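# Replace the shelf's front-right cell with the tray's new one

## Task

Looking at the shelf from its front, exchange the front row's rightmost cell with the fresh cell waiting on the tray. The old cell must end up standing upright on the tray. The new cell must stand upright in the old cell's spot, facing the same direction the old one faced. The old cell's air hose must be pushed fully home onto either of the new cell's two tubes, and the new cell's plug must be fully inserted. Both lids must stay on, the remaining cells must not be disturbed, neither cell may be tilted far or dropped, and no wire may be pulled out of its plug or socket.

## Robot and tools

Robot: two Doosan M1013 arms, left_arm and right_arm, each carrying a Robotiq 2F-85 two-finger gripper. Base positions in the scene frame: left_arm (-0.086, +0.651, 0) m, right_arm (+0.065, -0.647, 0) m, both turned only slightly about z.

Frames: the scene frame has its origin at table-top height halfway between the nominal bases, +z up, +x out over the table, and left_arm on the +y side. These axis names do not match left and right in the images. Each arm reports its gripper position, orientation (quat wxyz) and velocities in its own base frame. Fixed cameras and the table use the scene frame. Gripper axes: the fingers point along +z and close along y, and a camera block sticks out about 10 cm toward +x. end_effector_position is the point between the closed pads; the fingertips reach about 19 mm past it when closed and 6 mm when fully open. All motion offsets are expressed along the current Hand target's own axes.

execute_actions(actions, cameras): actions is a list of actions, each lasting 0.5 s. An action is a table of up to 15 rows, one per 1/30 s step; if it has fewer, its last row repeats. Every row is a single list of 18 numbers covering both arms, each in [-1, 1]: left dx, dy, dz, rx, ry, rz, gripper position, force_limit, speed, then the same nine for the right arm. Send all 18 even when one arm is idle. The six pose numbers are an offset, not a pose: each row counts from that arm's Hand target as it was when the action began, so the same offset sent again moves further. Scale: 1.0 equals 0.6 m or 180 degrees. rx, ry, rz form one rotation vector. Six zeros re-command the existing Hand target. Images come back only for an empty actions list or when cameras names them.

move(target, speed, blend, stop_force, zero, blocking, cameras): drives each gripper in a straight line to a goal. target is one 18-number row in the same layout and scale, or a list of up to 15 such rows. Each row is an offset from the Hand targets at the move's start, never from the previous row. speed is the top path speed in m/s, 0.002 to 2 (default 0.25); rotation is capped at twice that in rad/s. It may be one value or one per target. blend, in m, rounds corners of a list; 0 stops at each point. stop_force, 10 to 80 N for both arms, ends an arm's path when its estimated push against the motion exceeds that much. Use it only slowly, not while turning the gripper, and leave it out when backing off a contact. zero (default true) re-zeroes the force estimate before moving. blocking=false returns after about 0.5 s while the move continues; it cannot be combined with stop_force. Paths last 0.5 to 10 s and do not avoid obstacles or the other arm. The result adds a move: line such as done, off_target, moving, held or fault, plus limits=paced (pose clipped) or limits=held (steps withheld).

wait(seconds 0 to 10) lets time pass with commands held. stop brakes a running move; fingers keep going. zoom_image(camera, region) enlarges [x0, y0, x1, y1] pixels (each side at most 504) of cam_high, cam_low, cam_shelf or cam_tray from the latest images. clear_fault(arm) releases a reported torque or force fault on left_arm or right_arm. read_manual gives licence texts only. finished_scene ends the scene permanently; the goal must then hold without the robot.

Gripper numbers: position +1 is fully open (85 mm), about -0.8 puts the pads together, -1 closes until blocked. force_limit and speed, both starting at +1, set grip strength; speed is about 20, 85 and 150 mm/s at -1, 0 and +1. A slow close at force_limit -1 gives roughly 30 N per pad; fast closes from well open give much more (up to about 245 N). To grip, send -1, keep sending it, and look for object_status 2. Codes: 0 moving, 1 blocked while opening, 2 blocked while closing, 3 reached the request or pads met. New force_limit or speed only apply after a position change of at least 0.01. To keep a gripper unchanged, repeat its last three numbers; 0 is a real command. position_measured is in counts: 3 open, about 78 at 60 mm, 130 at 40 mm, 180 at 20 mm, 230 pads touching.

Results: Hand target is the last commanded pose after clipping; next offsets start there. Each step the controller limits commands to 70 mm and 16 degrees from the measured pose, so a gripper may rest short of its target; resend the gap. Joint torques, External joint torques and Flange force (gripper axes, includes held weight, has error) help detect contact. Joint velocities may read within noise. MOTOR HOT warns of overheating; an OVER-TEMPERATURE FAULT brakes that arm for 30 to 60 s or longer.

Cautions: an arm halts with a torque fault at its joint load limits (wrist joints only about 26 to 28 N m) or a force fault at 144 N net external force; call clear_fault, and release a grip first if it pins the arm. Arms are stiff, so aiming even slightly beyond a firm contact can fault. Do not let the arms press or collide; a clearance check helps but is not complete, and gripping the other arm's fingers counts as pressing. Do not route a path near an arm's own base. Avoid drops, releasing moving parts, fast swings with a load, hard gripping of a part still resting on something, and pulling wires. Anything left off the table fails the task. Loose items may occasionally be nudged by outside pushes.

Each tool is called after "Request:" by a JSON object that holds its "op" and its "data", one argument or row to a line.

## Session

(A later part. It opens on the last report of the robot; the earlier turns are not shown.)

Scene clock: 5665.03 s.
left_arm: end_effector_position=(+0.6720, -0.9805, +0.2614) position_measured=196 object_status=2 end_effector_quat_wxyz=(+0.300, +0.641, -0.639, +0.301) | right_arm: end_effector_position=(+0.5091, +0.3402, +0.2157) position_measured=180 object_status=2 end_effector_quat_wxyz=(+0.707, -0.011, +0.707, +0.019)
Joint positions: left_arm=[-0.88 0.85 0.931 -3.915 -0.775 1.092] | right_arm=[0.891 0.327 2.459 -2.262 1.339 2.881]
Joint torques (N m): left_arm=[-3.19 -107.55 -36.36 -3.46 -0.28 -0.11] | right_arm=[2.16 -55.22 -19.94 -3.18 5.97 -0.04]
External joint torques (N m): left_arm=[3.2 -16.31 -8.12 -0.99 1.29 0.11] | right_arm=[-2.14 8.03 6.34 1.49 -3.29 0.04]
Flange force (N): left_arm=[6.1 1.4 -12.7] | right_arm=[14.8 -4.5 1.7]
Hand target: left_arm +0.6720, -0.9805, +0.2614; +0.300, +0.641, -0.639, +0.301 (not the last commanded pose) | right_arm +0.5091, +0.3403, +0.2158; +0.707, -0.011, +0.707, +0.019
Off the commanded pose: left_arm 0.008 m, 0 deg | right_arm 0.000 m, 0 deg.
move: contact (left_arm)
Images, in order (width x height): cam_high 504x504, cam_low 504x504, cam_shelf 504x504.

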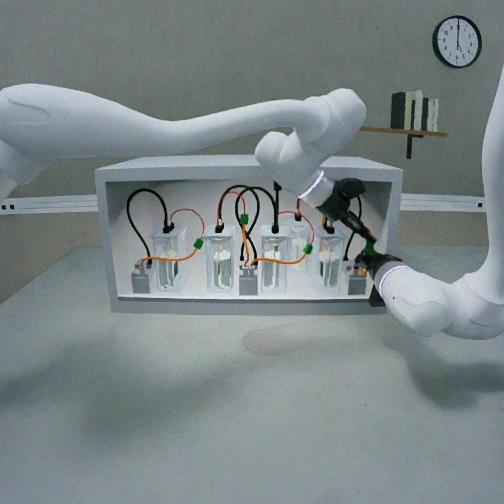

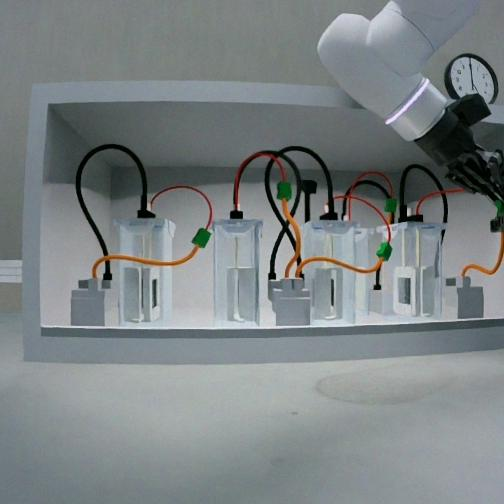

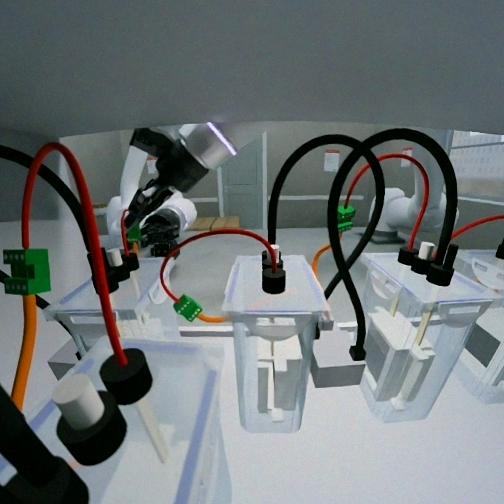

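Request:
{"op": "move", "data": {
  "target": [
    [0.00193,0,-0.0016,0,0,0,-1,0.3,-1,0,0,0,0,0,0,-1,0.6,-1],
    [0.00107,0.00167,-0.00263,0,0,0,-1,0.3,-1,0,0,0,0,0,0,-1,0.6,-1]
  ],
  "speed": 0.01
}}

Request:
{"op": "move", "data": {
  "target": [-0.0154,0,0.0128,0,0,0,-1,0.3,-1,0,0,0,0,0,0,-1,0.6,-1],
  "speed": 0.006,
  "stop_force": 10
}}

Scene clock: 5694.53 s.
left_arm: end_effector_position=(+0.6710, -0.9797, +0.2629) position_measured=196 object_status=2 end_effector_quat_wxyz=(+0.300, +0.641, -0.639, +0.301) | right_arm: end_effector_position=(+0.5091, +0.3403, +0.2159) position_measured=180 object_status=2 end_effector_quat_wxyz=(+0.707, -0.011, +0.707, +0.019)
Joint positions: left_arm=[-0.881 0.847 0.934 -3.915 -0.775 1.091] | right_arm=[0.891 0.327 2.459 -2.262 1.339 2.881]
Joint torques (N m): left_arm=[-0.96 -120.27 -44.06 -4.76 0.64 -0.08] | right_arm=[1.27 -49.7 -14.97 -1.8 3.19 0.04]
External joint torques (N m): left_arm=[0.7 -3.05 -0.29 0.33 0.37 0.08] | right_arm=[-1.29 2.2 1.39 0.11 -0.49 -0.04]
Flange force (N): left_arm=[-1.5 3.1 -4.0] | right_arm=[4.7 -2.4 2.4]
Hand target: left_arm +0.6710, -0.9797, +0.2629; +0.300, +0.641, -0.639, +0.301 | right_arm +0.5091, +0.3403, +0.2158; +0.707, -0.011, +0.707, +0.019
Off the commanded pose: left_arm 0.000 m, 0 deg | right_arm 0.000 m, 0 deg.
move: done

Scene clock: 5695.33 s.
left_arm: end_effector_position=(+0.6710, -0.9798, +0.2618) position_measured=196 object_status=2 end_effector_quat_wxyz=(+0.301, +0.641, -0.639, +0.301) | right_arm: end_effector_position=(+0.5091, +0.3403, +0.2159) position_measured=180 object_status=2 end_effector_quat_wxyz=(+0.707, -0.011, +0.707, +0.019)
Joint positions: left_arm=[-0.881 0.847 0.935 -3.917 -0.773 1.094] | right_arm=[0.891 0.327 2.459 -2.262 1.339 2.881]
Joint torques (N m): left_arm=[-0.75 -102.55 -34.94 -2.74 0.44 -0.09] | right_arm=[4.22 -57.04 -20.72 -3.9 6.9 -0.18]
External joint torques (N m): left_arm=[0.98 -21.14 -9.54 -1.7 0.58 0.09] | right_arm=[-4.17 9.71 7.12 2.2 -4.2 0.18]
Flange force (N): left_arm=[7.3 5.3 -16.8] | right_arm=[17.4 -6.7 5.1]
Hand target: left_arm +0.6710, -0.9797, +0.2618; +0.301, +0.641, -0.639, +0.301 (not the last commanded pose) | right_arm +0.5091, +0.3403, +0.2158; +0.707, -0.011, +0.707, +0.019
Off the commanded pose: left_arm 0.011 m, 0 deg | right_arm 0.000 m, 0 deg.
move: contact (left_arm)

Request:
{"op": "execute_actions", "data": {
  "actions": [],
  "cameras": ["cam_low","cam_shelf","cam_high"]
}}

Request:
{"op": "zoom_image", "data": {
  "camera": "cam_shelf",
  "region": [125, 218, 149, 242]
}}

Request:
{"op": "zoom_image", "data": {
  "camera": "cam_high",
  "region": [358, 236, 382, 260]
}}

Request:
{"op": "zoom_image", "data": {
  "camera": "cam_low",
  "region": [484, 195, 504, 219]
}}

Scene clock: 5705.80 s.
left_arm: end_effector_position=(+0.6710, -0.9797, +0.2618) position_measured=196 object_status=2 end_effector_quat_wxyz=(+0.301, +0.641, -0.639, +0.301) | right_arm: end_effector_position=(+0.5091, +0.3403, +0.2158) position_measured=180 object_status=2 end_effector_quat_wxyz=(+0.707, -0.011, +0.707, +0.019)
Joint positions: left_arm=[-0.881 0.847 0.935 -3.917 -0.773 1.094] | right_arm=[0.891 0.327 2.459 -2.262 1.339 2.881]
Joint velocities: within noise
Joint torques (N m): left_arm=[-0.56 -103.3 -35.26 -2.85 0.41 -0.06] | right_arm=[3.58 -56.76 -20.57 -3.81 6.69 -0.1]
External joint torques (N m): left_arm=[0.66 -20.57 -9.27 -1.59 0.61 0.06] | right_arm=[-3.58 9.45 6.99 2.12 -4 0.1]
Flange force (N): left_arm=[7.4 5.4 -16.2] | right_arm=[16.9 -5.8 4.0]
Hand target: left_arm +0.6710, -0.9797, +0.2618; +0.301, +0.641, -0.639, +0.301 (not the last commanded pose) | right_arm +0.5091, +0.3403, +0.2158; +0.707, -0.011, +0.707, +0.019
Tool commands: left_gripper/position=-1.0 left_gripper/force_limit=+0.3 left_gripper/speed=-1.0 right_gripper/position=-1.0 right_gripper/force_limit=+0.6 right_gripper/speed=-1.0
Off the commanded pose: left_arm 0.011 m, 0 deg | right_arm 0.000 m, 0 deg.
Images, in order (width x height): cam_high 504x504, cam_low 504x504, cam_shelf 504x504.

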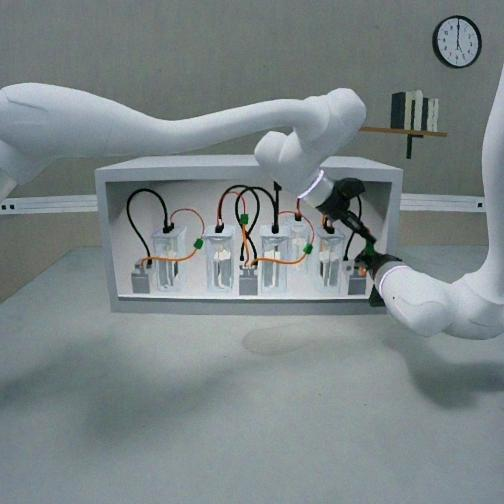

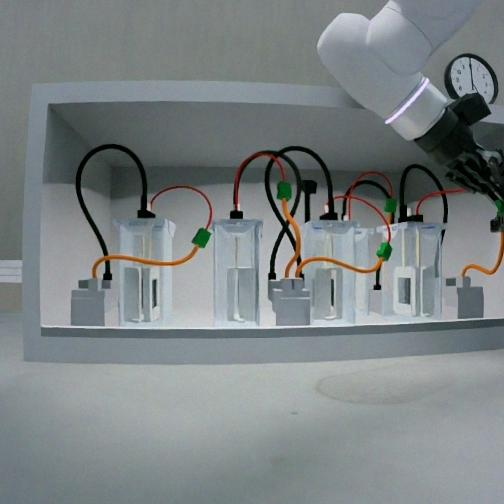

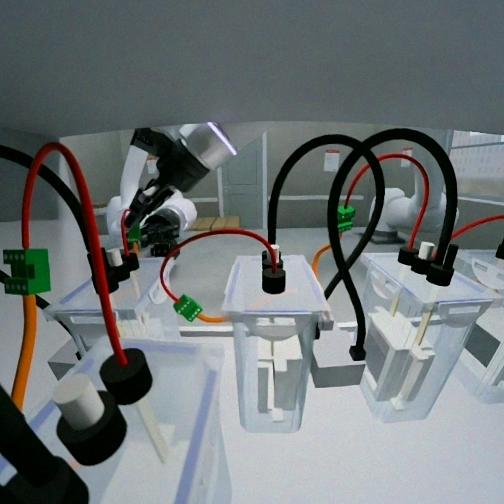

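Scaled by 21.000 from the camera's 504x504 image, which has a finer 720x720 frame.

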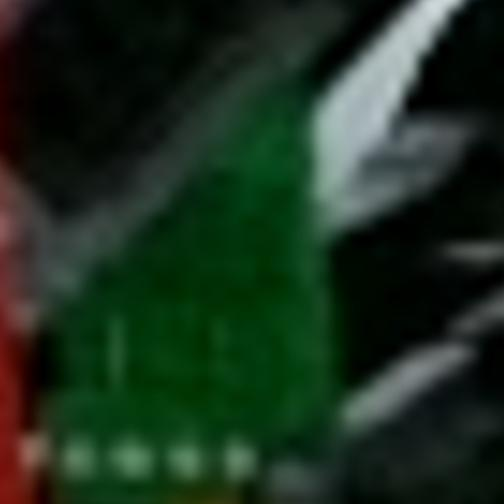

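Scaled by 21.000 from the camera's 504x504 image, which has a finer 720x720 frame.

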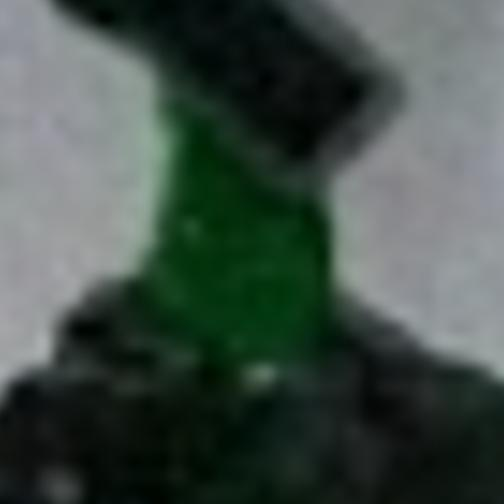

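Scaled by 21.000 from the camera's 504x504 image, which has a finer 720x720 frame.

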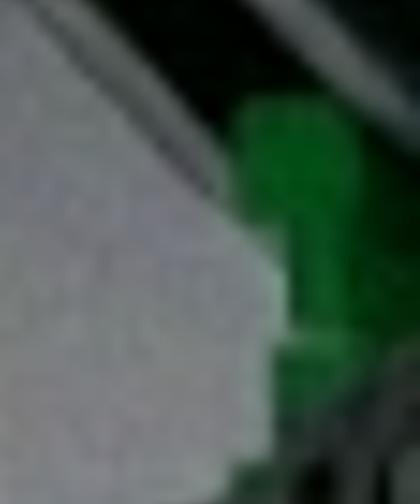

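Request:
{"op": "zoom_image", "data": {
  "camera": "cam_low",
  "region": [272, 178, 296, 202]
}}

Request:
{"op": "zoom_image", "data": {
  "camera": "cam_low",
  "region": [374, 238, 398, 266]
}}

Request:
{"op": "zoom_image", "data": {
  "camera": "cam_low",
  "region": [380, 192, 400, 216]
}}

Request:
{"op": "zoom_image", "data": {
  "camera": "cam_shelf",
  "region": [330, 200, 362, 232]
}}

Request:
{"op": "zoom_image", "data": {
  "camera": "cam_shelf",
  "region": [0, 244, 56, 300]
}}

Scaled by 21.000 from the camera's 504x504 image, which has a finer 720x720 frame.

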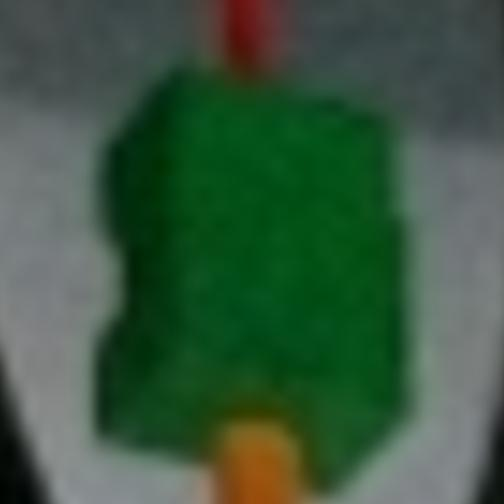

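Scaled by 18.000 from the camera's 504x504 image, which has a finer 720x720 frame.

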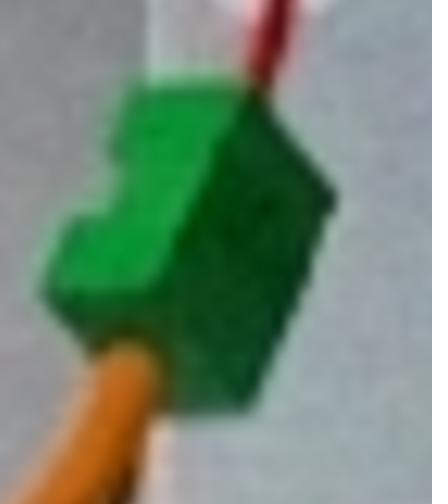

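Scaled by 21.000 from the camera's 504x504 image, which has a finer 720x720 frame.

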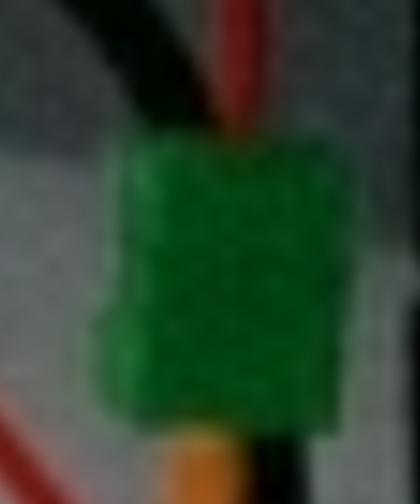

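Scaled by 15.750 from the camera's 504x504 image, which has a finer 720x720 frame.

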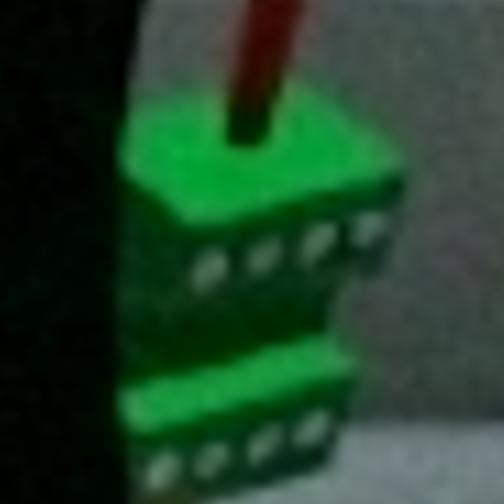

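Scaled by 9.000 from the camera's 504x504 image, which has a finer 720x720 frame.

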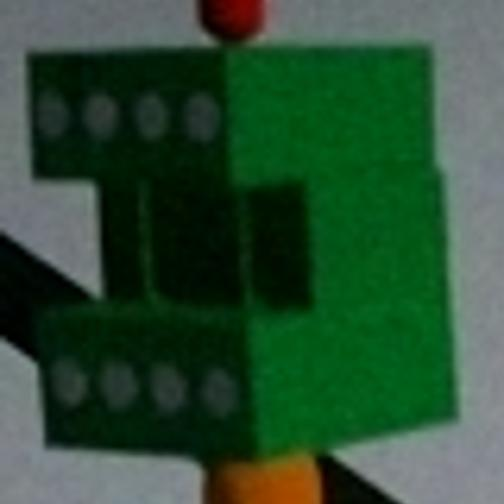

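Request:
{"op": "move", "data": {
  "target": [
    [0.00197,-0.00083,-0.00077,0,0,0,-1,0.3,-1,0,0,0,0,0,0,-1,0.6,-1],
    [-0.01343,-0.00083,0.01203,0,0,0,-1,0.3,-1,0,0,0,0,0,0,-1,0.6,-1]
  ],
  "speed": 0.006,
  "stop_force": 10,
  "zero": false
}}

Scene clock: 5755.83 s.
left_arm: end_effector_position=(+0.6716, -0.9803, +0.2620) position_measured=196 object_status=2 end_effector_quat_wxyz=(+0.301, +0.641, -0.639, +0.301) | right_arm: end_effector_position=(+0.5091, +0.3403, +0.2158) position_measured=180 object_status=2 end_effector_quat_wxyz=(+0.707, -0.011, +0.707, +0.019)
Joint positions: left_arm=[-0.88 0.848 0.933 -3.916 -0.774 1.093] | right_arm=[0.891 0.327 2.459 -2.262 1.339 2.881]
Joint torques (N m): left_arm=[0.22 -104.11 -36.55 -2.98 1.18 -0.05] | right_arm=[5.08 -56.66 -20.32 -4.29 6.51 -0.22]
External joint torques (N m): left_arm=[-0.15 -19.8 -7.97 -1.47 -0.17 0.05] | right_arm=[-5.01 8.88 6.7 2.59 -3.81 0.22]
Flange force (N): left_arm=[5.9 7.1 -16.8] | right_arm=[15.8 -7.4 5.7]
Hand target: left_arm +0.6716, -0.9803, +0.2620; +0.301, +0.641, -0.639, +0.301 (not the last commanded pose) | right_arm +0.5091, +0.3403, +0.2158; +0.707, -0.011, +0.707, +0.019
Off the commanded pose: left_arm 0.011 m, 0 deg | right_arm 0.000 m, 0 deg.
move: contact (left_arm); path passed 1 of 2 targets

Request:
{"op": "move", "data": {
  "target": [
    [0.00197,0.00017,-0.00077,0,0,0,-1,0.3,-1,0,0,0,0,0,0,-1,0.6,-1],
    [-0.0083,0.00017,0.00777,0,0,0,-1,0.3,-1,0,0,0,0,0,0,-1,0.6,-1]
  ],
  "speed": 0.006,
  "stop_force": 10,
  "zero": false
}}

Scene clock: 5804.47 s.
left_arm: end_effector_position=(+0.6716, -0.9807, +0.2615) position_measured=196 object_status=2 end_effector_quat_wxyz=(+0.301, +0.641, -0.639, +0.302) | right_arm: end_effector_position=(+0.5091, +0.3403, +0.2158) position_measured=180 object_status=2 end_effector_quat_wxyz=(+0.707, -0.011, +0.707, +0.019)
Joint positions: left_arm=[-0.881 0.849 0.932 -3.917 -0.773 1.093] | right_arm=[0.891 0.327 2.459 -2.262 1.339 2.881]
Joint torques (N m): left_arm=[-4.77 -105.27 -35.12 -3.58 -0.79 -0.11] | right_arm=[2.92 -55.71 -21.54 -3.74 6.34 -0.25]
External joint torques (N m): left_arm=[4.71 -18.85 -9.47 -0.87 1.81 0.11] | right_arm=[-2.89 8.36 7.96 2.04 -3.65 0.25]
Flange force (N): left_arm=[7.0 0.9 -14.9] | right_arm=[15.5 -7.1 0.9]
Hand target: left_arm +0.6716, -0.9807, +0.2615; +0.301, +0.641, -0.639, +0.302 (not the last commanded pose) | right_arm +0.5091, +0.3403, +0.2158; +0.707, -0.011, +0.707, +0.019
Off the commanded pose: left_arm 0.006 m, 0 deg | right_arm 0.000 m, 0 deg.
move: contact (left_arm); path passed 1 of 2 targets

Request:
{"op": "move", "data": {
  "target": [
    [0.00218,-0.00067,-0.00051,0,0,0,-1,0.3,-1,0,0,0,0,0,0,-1,0.6,-1],
    [-0.00809,-0.00067,0.00802,0,0,0,-1,0.3,-1,0,0,0,0,0,0,-1,0.6,-1]
  ],
  "speed": 0.006,
  "stop_force": 10,
  "zero": false
}}

Scene clock: 5813.53 s.
left_arm: end_effector_position=(+0.6720, -0.9814, +0.2613) position_measured=196 object_status=2 end_effector_quat_wxyz=(+0.301, +0.641, -0.639, +0.302) | right_arm: end_effector_position=(+0.5091, +0.3403, +0.2158) position_measured=180 object_status=2 end_effector_quat_wxyz=(+0.707, -0.011, +0.707, +0.019)
Joint positions: left_arm=[-0.881 0.851 0.93 -3.916 -0.773 1.093] | right_arm=[0.891 0.327 2.459 -2.262 1.339 2.881]
Joint torques (N m): left_arm=[-6.74 -103.2 -36.93 -4.05 0.85 -0.1] | right_arm=[8.5 -56.33 -23.61 -5.98 6.14 -0.32]
External joint torques (N m): left_arm=[6.69 -21.21 -7.73 -0.41 0.17 0.1] | right_arm=[-8.55 9.46 10.01 4.28 -3.46 0.32]
Flange force (N): left_arm=[2.9 4.3 -22.0] | right_arm=[18.1 -14.9 5.9]
Hand target: left_arm +0.6720, -0.9814, +0.2613; +0.301, +0.641, -0.639, +0.302 (not the last commanded pose) | right_arm +0.5091, +0.3403, +0.2158; +0.707, -0.011, +0.707, +0.019
Off the commanded pose: left_arm 0.007 m, 0 deg | right_arm 0.000 m, 0 deg.
move: contact (left_arm); path passed 1 of 2 targets

Request:
{"op": "move", "data": {
  "target": [
    [0.00058,0.00033,-0.00244,0,0,0,-1,0.3,-1,0,0,0,0,0,0,-1,0.6,-1],
    [-0.00969,0.00033,0.0061,0,0,0,-1,0.3,-1,0,0,0,0,0,0,-1,0.6,-1]
  ],
  "speed": 0.006,
  "stop_force": 28,
  "zero": false,
  "cameras": ["cam_low","cam_shelf","cam_high"]
}}

Request:
{"op": "zoom_image", "data": {
  "camera": "cam_shelf",
  "region": [125, 218, 149, 242]
}}

Request:
{"op": "zoom_image", "data": {
  "camera": "cam_high",
  "region": [358, 236, 382, 260]
}}

Request:
{"op": "zoom_image", "data": {
  "camera": "cam_low",
  "region": [484, 195, 504, 219]
}}

Scene clock: 5856.57 s.
left_arm: end_effector_position=(+0.6718, -0.9806, +0.2592) position_measured=196 object_status=2 end_effector_quat_wxyz=(+0.301, +0.641, -0.639, +0.302) | right_arm: end_effector_position=(+0.5091, +0.3403, +0.2158) position_measured=180 object_status=2 end_effector_quat_wxyz=(+0.707, -0.011, +0.707, +0.019)
Joint positions: left_arm=[-0.88 0.85 0.935 -3.92 -0.77 1.098] | right_arm=[0.891 0.327 2.459 -2.262 1.339 2.881]
Joint torques (N m): left_arm=[1.81 -83.03 -23.65 -0.35 -0.68 0.09] | right_arm=[5.86 -66.82 -26.23 -5.41 11.65 -0.04]
External joint torques (N m): left_arm=[-2.12 -40.25 -20.62 -4.05 1.68 -0.09] | right_arm=[-5.76 19.05 12.63 3.72 -8.95 0.04]
Flange force (N): left_arm=[20.6 8.1 -26.4] | right_arm=[32.1 -7.9 8.5]
Hand target: left_arm +0.6718, -0.9806, +0.2592; +0.301, +0.641, -0.639, +0.302 (not the last commanded pose) | right_arm +0.5091, +0.3403, +0.2158; +0.707, -0.011, +0.707, +0.019
Off the commanded pose: left_arm 0.005 m, 0 deg | right_arm 0.000 m, 0 deg.
move: contact (left_arm); path passed 1 of 2 targets
Images, in order (width x height): cam_high 504x504, cam_low 504x504, cam_shelf 504x504.

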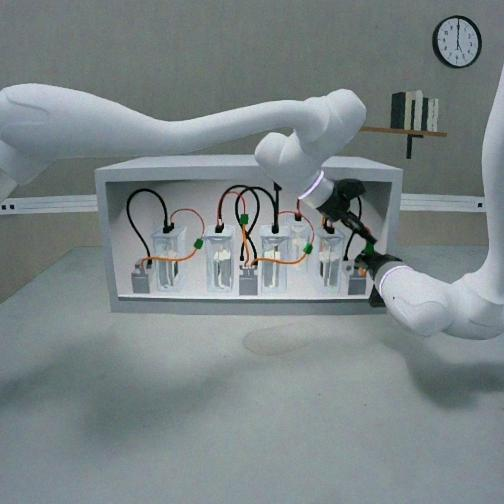

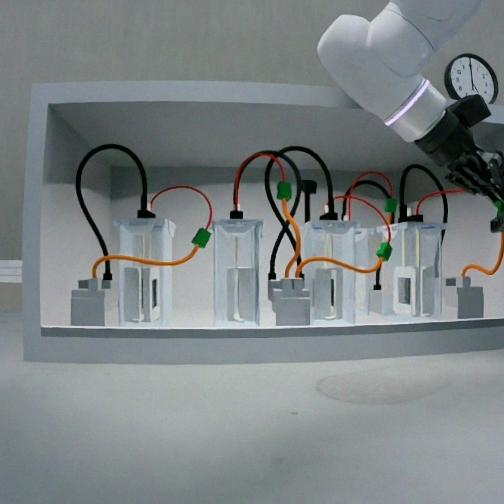

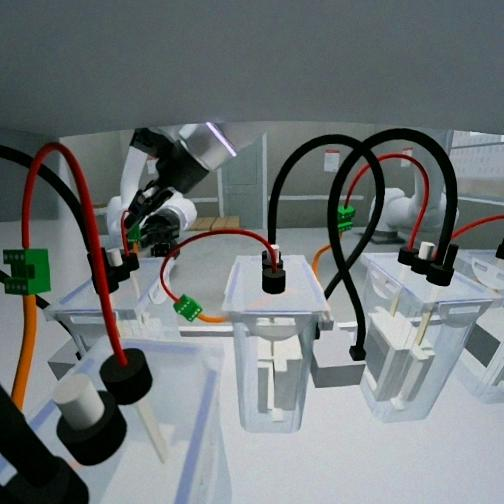

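Scaled by 21.000 from the camera's 504x504 image, which has a finer 720x720 frame.

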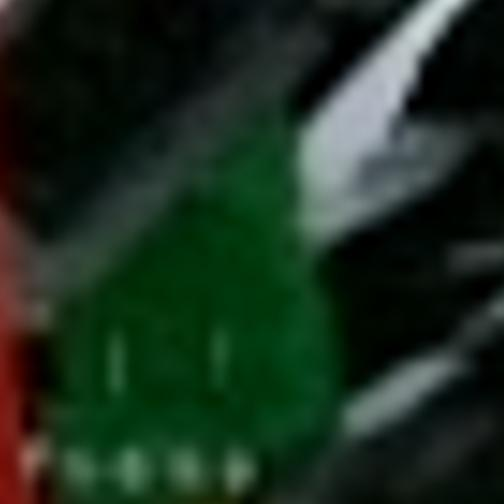

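Scaled by 21.000 from the camera's 504x504 image, which has a finer 720x720 frame.

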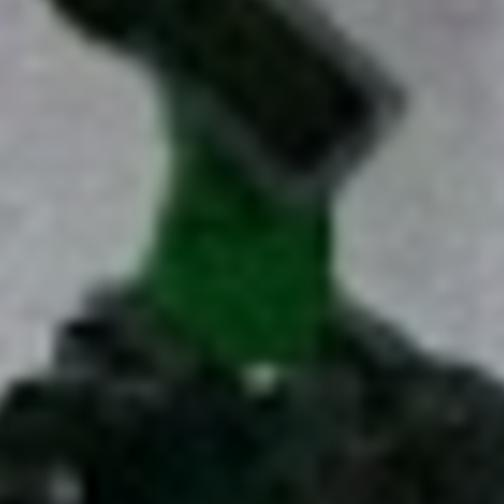

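Scaled by 21.000 from the camera's 504x504 image, which has a finer 720x720 frame.

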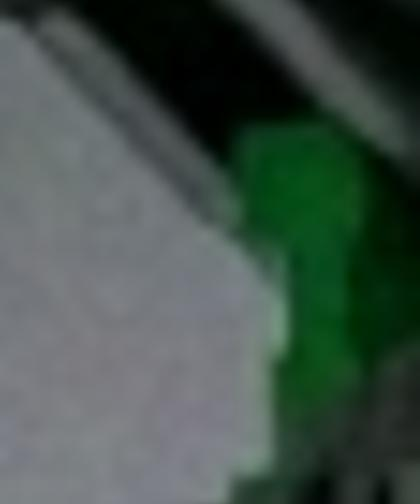

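Request:
{"op": "move", "data": {
  "target": [-0.0103,0,0.0085,0,0,0,-1,0.3,-1,0,0,0,0,0,0,-1,0.6,-1],
  "speed": 0.006,
  "stop_force": 42,
  "zero": false,
  "cameras": ["cam_low","cam_shelf","cam_high"]
}}

Request:
{"op": "zoom_image", "data": {
  "camera": "cam_shelf",
  "region": [125, 218, 149, 242]
}}

Request:
{"op": "zoom_image", "data": {
  "camera": "cam_high",
  "region": [358, 236, 382, 260]
}}

Request:
{"op": "zoom_image", "data": {
  "camera": "cam_low",
  "region": [484, 195, 504, 219]
}}

Scene clock: 5877.60 s.
left_arm: end_effector_position=(+0.6719, -0.9805, +0.2512) position_measured=196 object_status=2 end_effector_quat_wxyz=(+0.301, +0.641, -0.639, +0.302) | right_arm: end_effector_position=(+0.5091, +0.3403, +0.2158) position_measured=180 object_status=2 end_effector_quat_wxyz=(+0.707, -0.011, +0.707, +0.019)
Joint positions: left_arm=[-0.88 0.853 0.943 -3.929 -0.762 1.11] | right_arm=[0.891 0.327 2.459 -2.262 1.339 2.881]
Joint torques (N m): left_arm=[-2.31 -72.99 -19.08 0.11 -0.86 0.06] | right_arm=[8.13 -70.96 -30.94 -7.64 13.49 -0.05]
External joint torques (N m): left_arm=[2.21 -49.43 -24.72 -4.43 1.83 -0.06] | right_arm=[-8.13 23.83 17.33 5.94 -10.81 0.05]
Flange force (N): left_arm=[23.0 7.1 -35.5] | right_arm=[40.7 -11.4 8.1]
Hand target: left_arm +0.6719, -0.9806, +0.2512; +0.301, +0.641, -0.639, +0.302 | right_arm +0.5091, +0.3403, +0.2158; +0.707, -0.011, +0.707, +0.019
Off the commanded pose: left_arm 0.000 m, 0 deg | right_arm 0.000 m, 0 deg.
move: done
Images, in order (width x height): cam_high 504x504, cam_low 504x504, cam_shelf 504x504.

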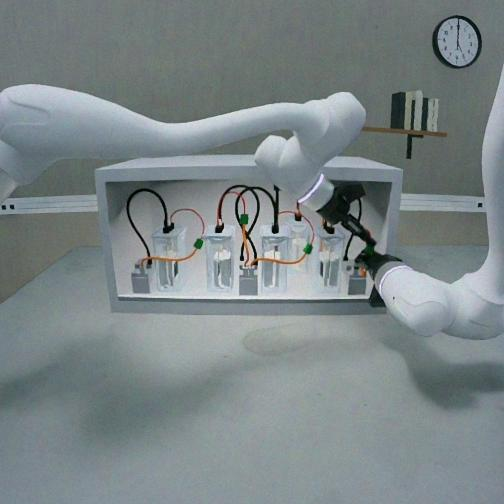

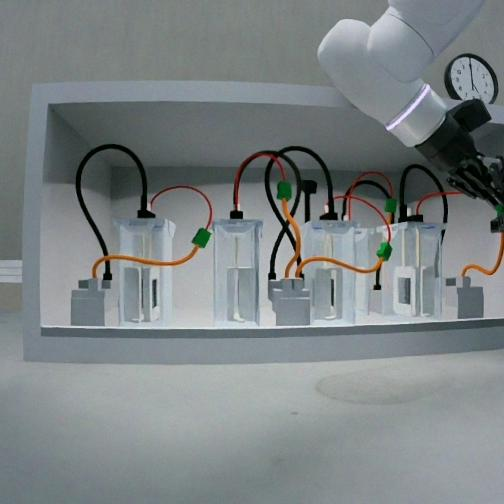

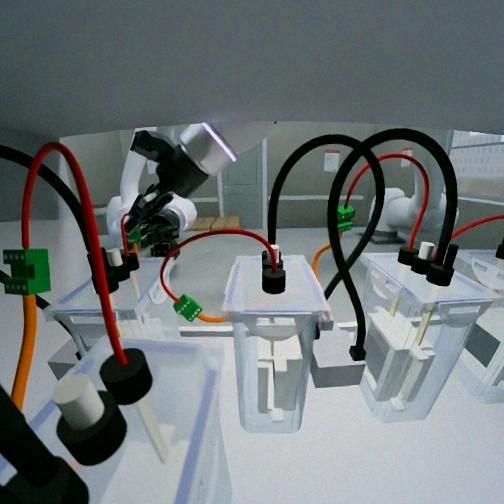

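Scaled by 21.000 from the camera's 504x504 image, which has a finer 720x720 frame.

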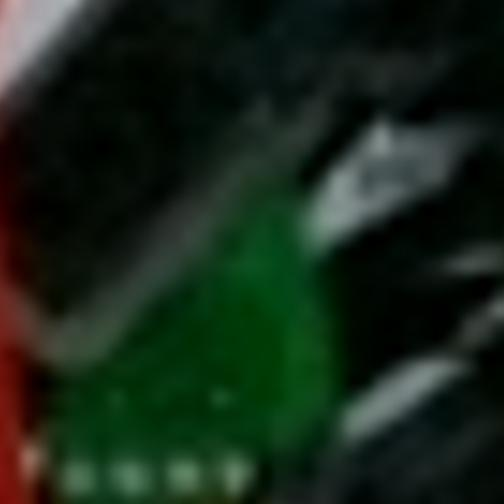

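Scaled by 21.000 from the camera's 504x504 image, which has a finer 720x720 frame.

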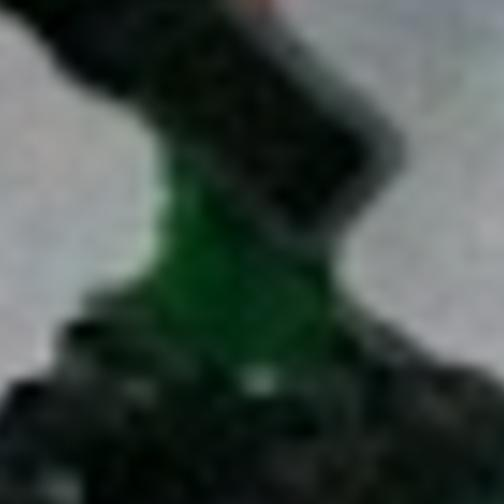

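Scaled by 21.000 from the camera's 504x504 image, which has a finer 720x720 frame.

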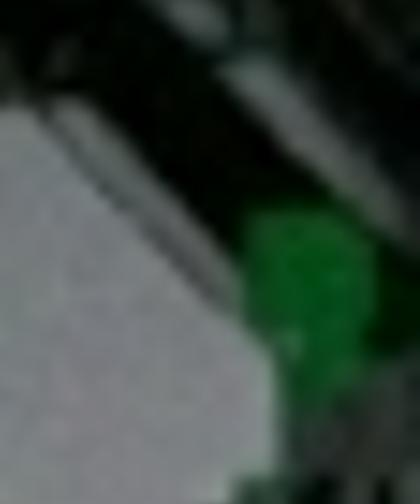

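Request:
{"op": "move", "data": {
  "target": [-0.00385,0,0.0032,0,0,0,-1,0.3,-1,0,0,0,0,0,0,-1,0.6,-1],
  "speed": 0.005,
  "stop_force": 55,
  "zero": false,
  "cameras": ["cam_low","cam_shelf","cam_high"]
}}

Request:
{"op": "zoom_image", "data": {
  "camera": "cam_shelf",
  "region": [125, 218, 149, 242]
}}

Request:
{"op": "zoom_image", "data": {
  "camera": "cam_high",
  "region": [358, 236, 382, 260]
}}

Request:
{"op": "zoom_image", "data": {
  "camera": "cam_low",
  "region": [484, 195, 504, 219]
}}

Scene clock: 5897.10 s.
left_arm: end_effector_position=(+0.6719, -0.9806, +0.2482) position_measured=196 object_status=2 end_effector_quat_wxyz=(+0.301, +0.641, -0.639, +0.302) | right_arm: end_effector_position=(+0.5091, +0.3403, +0.2158) position_measured=180 object_status=2 end_effector_quat_wxyz=(+0.707, -0.011, +0.707, +0.019)
Joint positions: left_arm=[-0.88 0.855 0.946 -3.932 -0.759 1.115] | right_arm=[0.891 0.327 2.459 -2.262 1.339 2.881]
Joint torques (N m): left_arm=[-7.38 -63.51 -15.64 0.13 -0.88 -0.05] | right_arm=[12.9 -74.89 -37.21 -10.32 15.08 -0.39]
External joint torques (N m): left_arm=[7.2 -60.29 -28.62 -4.49 1.85 0.06] | right_arm=[-12.91 27.76 23.66 8.63 -12.39 0.39]
Flange force (N): left_arm=[24.2 7.9 -47.6] | right_arm=[48.5 -21.3 9.1]
Hand target: left_arm +0.6719, -0.9806, +0.2482; +0.301, +0.641, -0.639, +0.302 | right_arm +0.5091, +0.3403, +0.2158; +0.707, -0.011, +0.707, +0.019
Off the commanded pose: left_arm 0.000 m, 0 deg | right_arm 0.000 m, 0 deg.
move: done
Images, in order (width x height): cam_high 504x504, cam_low 504x504, cam_shelf 504x504.

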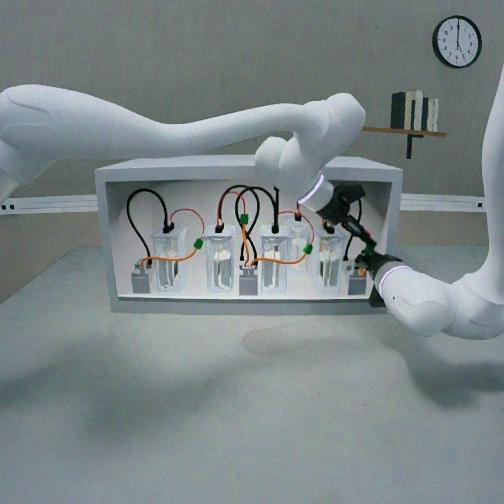

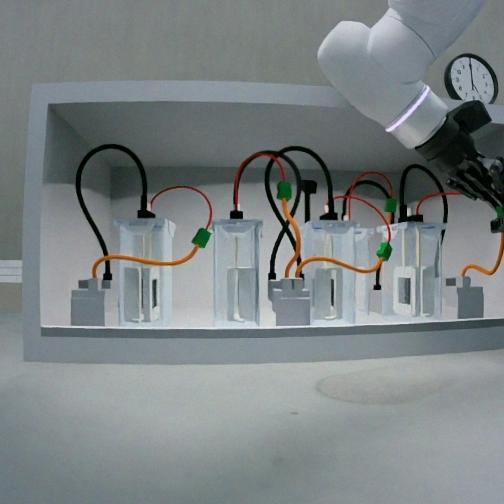

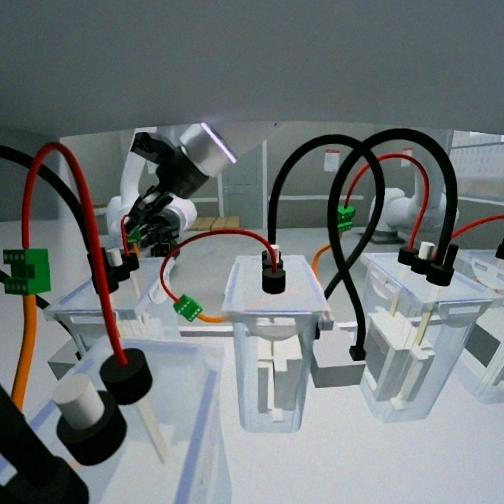

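Scaled by 21.000 from the camera's 504x504 image, which has a finer 720x720 frame.

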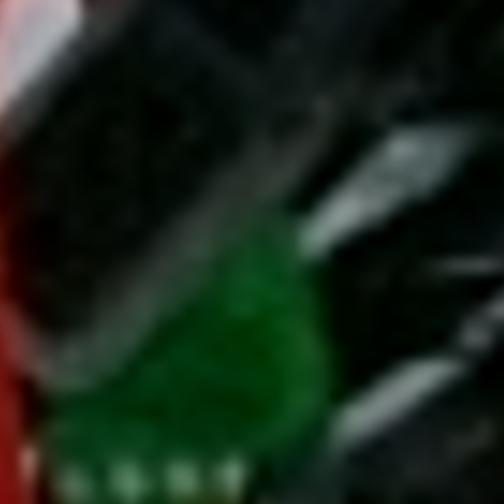

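Scaled by 21.000 from the camera's 504x504 image, which has a finer 720x720 frame.

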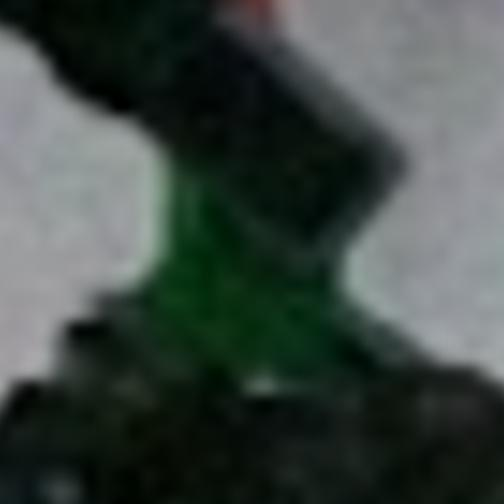

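Scaled by 21.000 from the camera's 504x504 image, which has a finer 720x720 frame.

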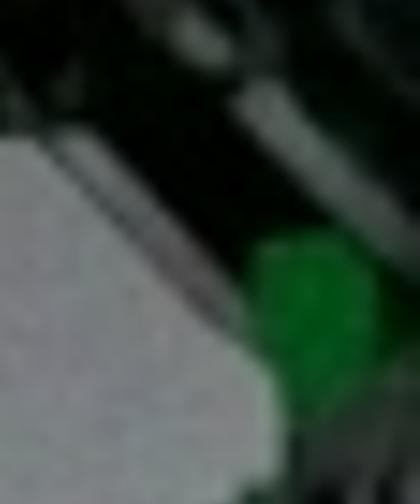

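Request:
{"op": "zoom_image", "data": {
  "camera": "cam_low",
  "region": [480, 200, 504, 232]
}}

Request:
{"op": "zoom_image", "data": {
  "camera": "cam_shelf",
  "region": [120, 225, 146, 251]
}}

Scaled by 15.750 from the camera's 504x504 image, which has a finer 720x720 frame.

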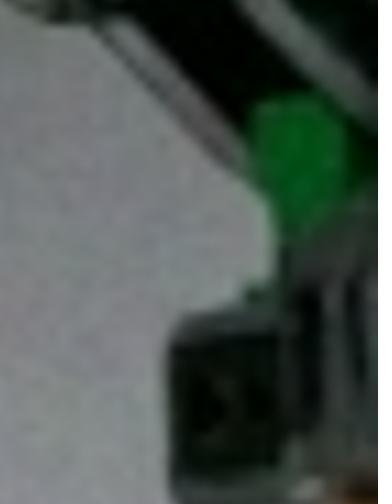

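Scaled by 19.385 from the camera's 504x504 image, which has a finer 720x720 frame.

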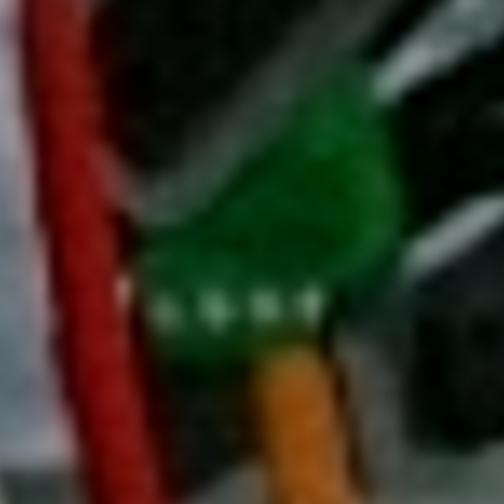

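Request:
{"op": "move", "data": {
  "target": [0.0019,0,-0.0016,0,0,0,-1,0.3,-1,0,0,0,0,0,0,-1,0.6,-1],
  "speed": 0.01
}}

Scene clock: 5933.90 s.
left_arm: end_effector_position=(+0.6718, -0.9806, +0.2496) position_measured=196 object_status=2 end_effector_quat_wxyz=(+0.301, +0.641, -0.639, +0.302) | right_arm: end_effector_position=(+0.5091, +0.3403, +0.2158) position_measured=180 object_status=2 end_effector_quat_wxyz=(+0.707, -0.011, +0.707, +0.019)
Joint positions: left_arm=[-0.88 0.854 0.945 -3.93 -0.76 1.112] | right_arm=[0.891 0.327 2.459 -2.262 1.339 2.881]
Joint torques (N m): left_arm=[1.07 -84.66 -26.98 -0.84 1.05 0.07] | right_arm=[9.64 -65.93 -26.61 -6.92 10.84 -0.13]
External joint torques (N m): left_arm=[-0.99 -38.84 -17.19 -3.52 -0.07 -0.07] | right_arm=[-9.62 18.58 13 5.22 -8.14 0.13]
Flange force (N): left_arm=[15.2 11.0 -30.3] | right_arm=[31.9 -12.7 11.9]
Hand target: left_arm +0.6719, -0.9805, +0.2496; +0.301, +0.641, -0.639, +0.302 | right_arm +0.5091, +0.3403, +0.2158; +0.707, -0.011, +0.707, +0.019
Off the commanded pose: left_arm 0.000 m, 0 deg | right_arm 0.000 m, 0 deg.
move: done

Request:
{"op": "move", "data": {
  "target": [0.0015,0,-0.0013,0,0,0,-1,0.3,-1,0,0,0,0,0,0,-1,0.6,-1],
  "speed": 0.01
}}

Request:
{"op": "execute_actions", "data": {
  "actions": [
    [[0,0,0,0,0,0,-0.35,0.3,-1,0,0,0,0,0,0,-1,0.6,-1]],
    [[0,0,0,0,0,0,-0.35,0.3,-1,0,0,0,0,0,0,-1,0.6,-1]]
  ],
  "cameras": ["cam_low","cam_shelf","cam_high"]
}}

Request:
{"op": "zoom_image", "data": {
  "camera": "cam_shelf",
  "region": [118, 215, 150, 247]
}}

Request:
{"op": "zoom_image", "data": {
  "camera": "cam_high",
  "region": [358, 236, 382, 260]
}}

Request:
{"op": "zoom_image", "data": {
  "camera": "cam_low",
  "region": [480, 195, 504, 227]
}}

Scene clock: 5945.50 s.
left_arm: end_effector_position=(+0.6718, -0.9805, +0.2508) position_measured=196 object_status=2 end_effector_quat_wxyz=(+0.301, +0.641, -0.639, +0.302) | right_arm: end_effector_position=(+0.5091, +0.3403, +0.2158) position_measured=180 object_status=2 end_effector_quat_wxyz=(+0.707, -0.011, +0.707, +0.019)
Joint positions: left_arm=[-0.88 0.854 0.944 -3.929 -0.761 1.111] | right_arm=[0.891 0.327 2.459 -2.262 1.339 2.881]
Joint torques (N m): left_arm=[8.77 -97.63 -31.44 -0.84 1.06 0.11] | right_arm=[3.58 -60.62 -18.53 -3.07 8.82 0.12]
External joint torques (N m): left_arm=[-8.62 -26.14 -12.83 -3.54 -0.08 -0.11] | right_arm=[-3.59 13.21 4.95 1.38 -6.12 -0.12]
Flange force (N): left_arm=[14.9 10.9 -15.0] | right_arm=[21.7 -1.3 11.3]
Hand target: left_arm +0.6719, -0.9805, +0.2508; +0.301, +0.641, -0.639, +0.302 | right_arm +0.5091, +0.3403, +0.2158; +0.707, -0.011, +0.707, +0.019
Off the commanded pose: left_arm 0.000 m, 0 deg | right_arm 0.000 m, 0 deg.
move: done

Scene clock: 5946.70 s.
left_arm: end_effector_position=(+0.6719, -0.9805, +0.2509) position_measured=173 object_status=3 end_effector_quat_wxyz=(+0.301, +0.641, -0.639, +0.302) | right_arm: end_effector_position=(+0.5091, +0.3403, +0.2158) position_measured=180 object_status=2 end_effector_quat_wxyz=(+0.707, -0.011, +0.707, +0.019)
Joint positions: left_arm=[-0.88 0.854 0.944 -3.929 -0.761 1.111] | right_arm=[0.891 0.327 2.459 -2.262 1.339 2.881]
Joint torques (N m): left_arm=[0.05 -122.95 -45.03 -4.75 0.98 -0.14] | right_arm=[0.88 -47.73 -14.08 -1.59 2.72 0.09]
External joint torques (N m): left_arm=[-0.66 -0.02 1.02 0.41 -0.02 0.14] | right_arm=[-0.89 0.7 0.52 -0.1 -0.04 -0.09]
External joint torques at the end of the 1st action: left_arm=[-0.34 -1.41 0.45 0.45 -0.06 0.07] | right_arm=[-1.6 1.33 0.52 -0.21 -0.03 -0.06]
Flange force (N): left_arm=[-2.0 2.8 -1.2] | right_arm=[1.6 -1.8 1.7]
Flange force at the end of the 1st action (N): left_arm=[-1.2 2.9 -2.4] | right_arm=[3.2 -2.8 3.6]
Hand target: left_arm +0.6719, -0.9805, +0.2508; +0.301, +0.641, -0.639, +0.302 | right_arm +0.5091, +0.3403, +0.2158; +0.707, -0.011, +0.707, +0.019
Off the commanded pose: left_arm 0.000 m, 0 deg | right_arm 0.000 m, 0 deg.
Images, in order (width x height): cam_high 504x504, cam_low 504x504, cam_shelf 504x504.

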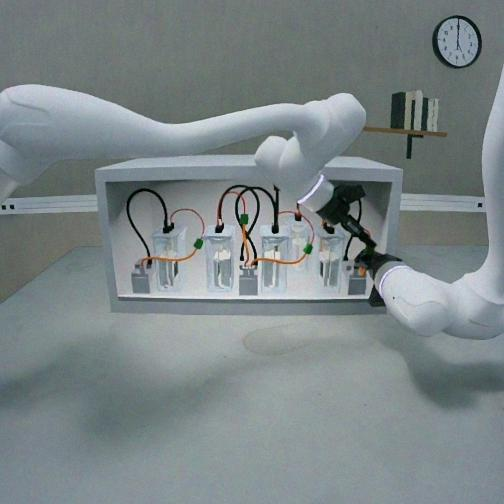

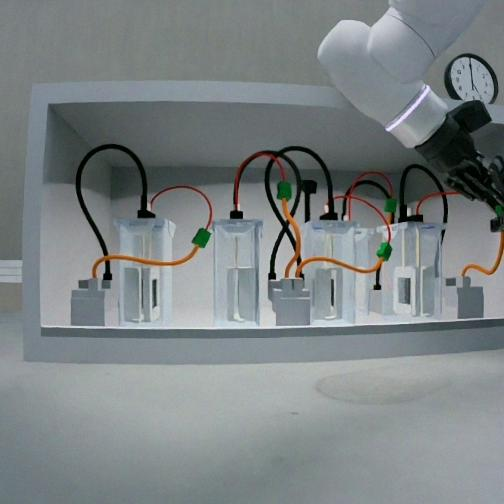

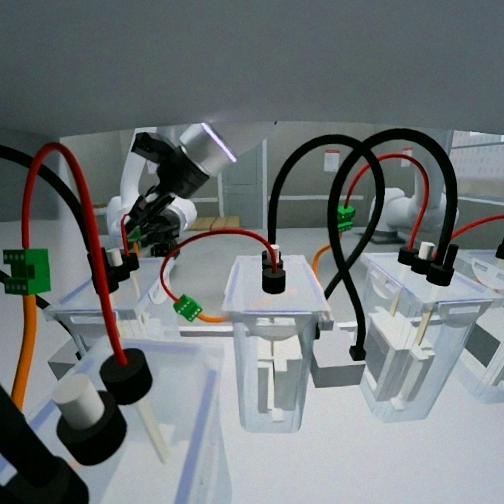

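Scaled by 15.750 from the camera's 504x504 image, which has a finer 720x720 frame.

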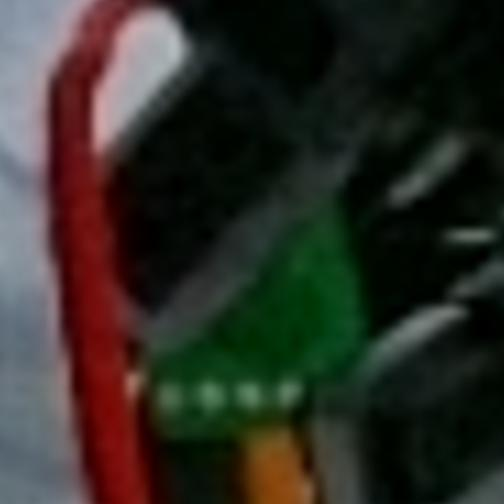

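Scaled by 21.000 from the camera's 504x504 image, which has a finer 720x720 frame.

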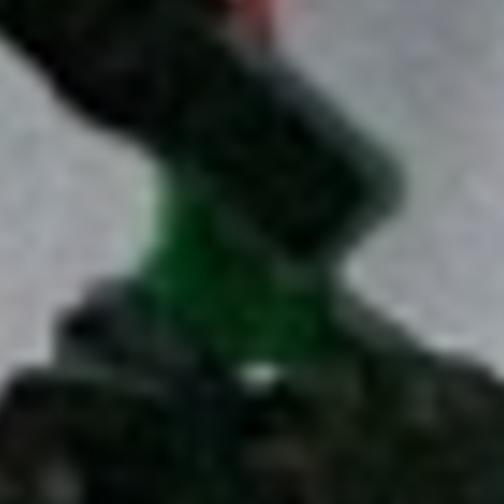

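Scaled by 15.750 from the camera's 504x504 image, which has a finer 720x720 frame.

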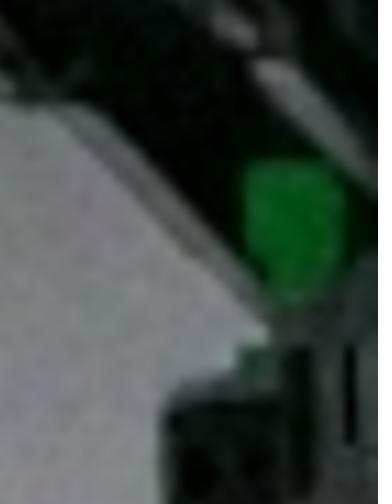

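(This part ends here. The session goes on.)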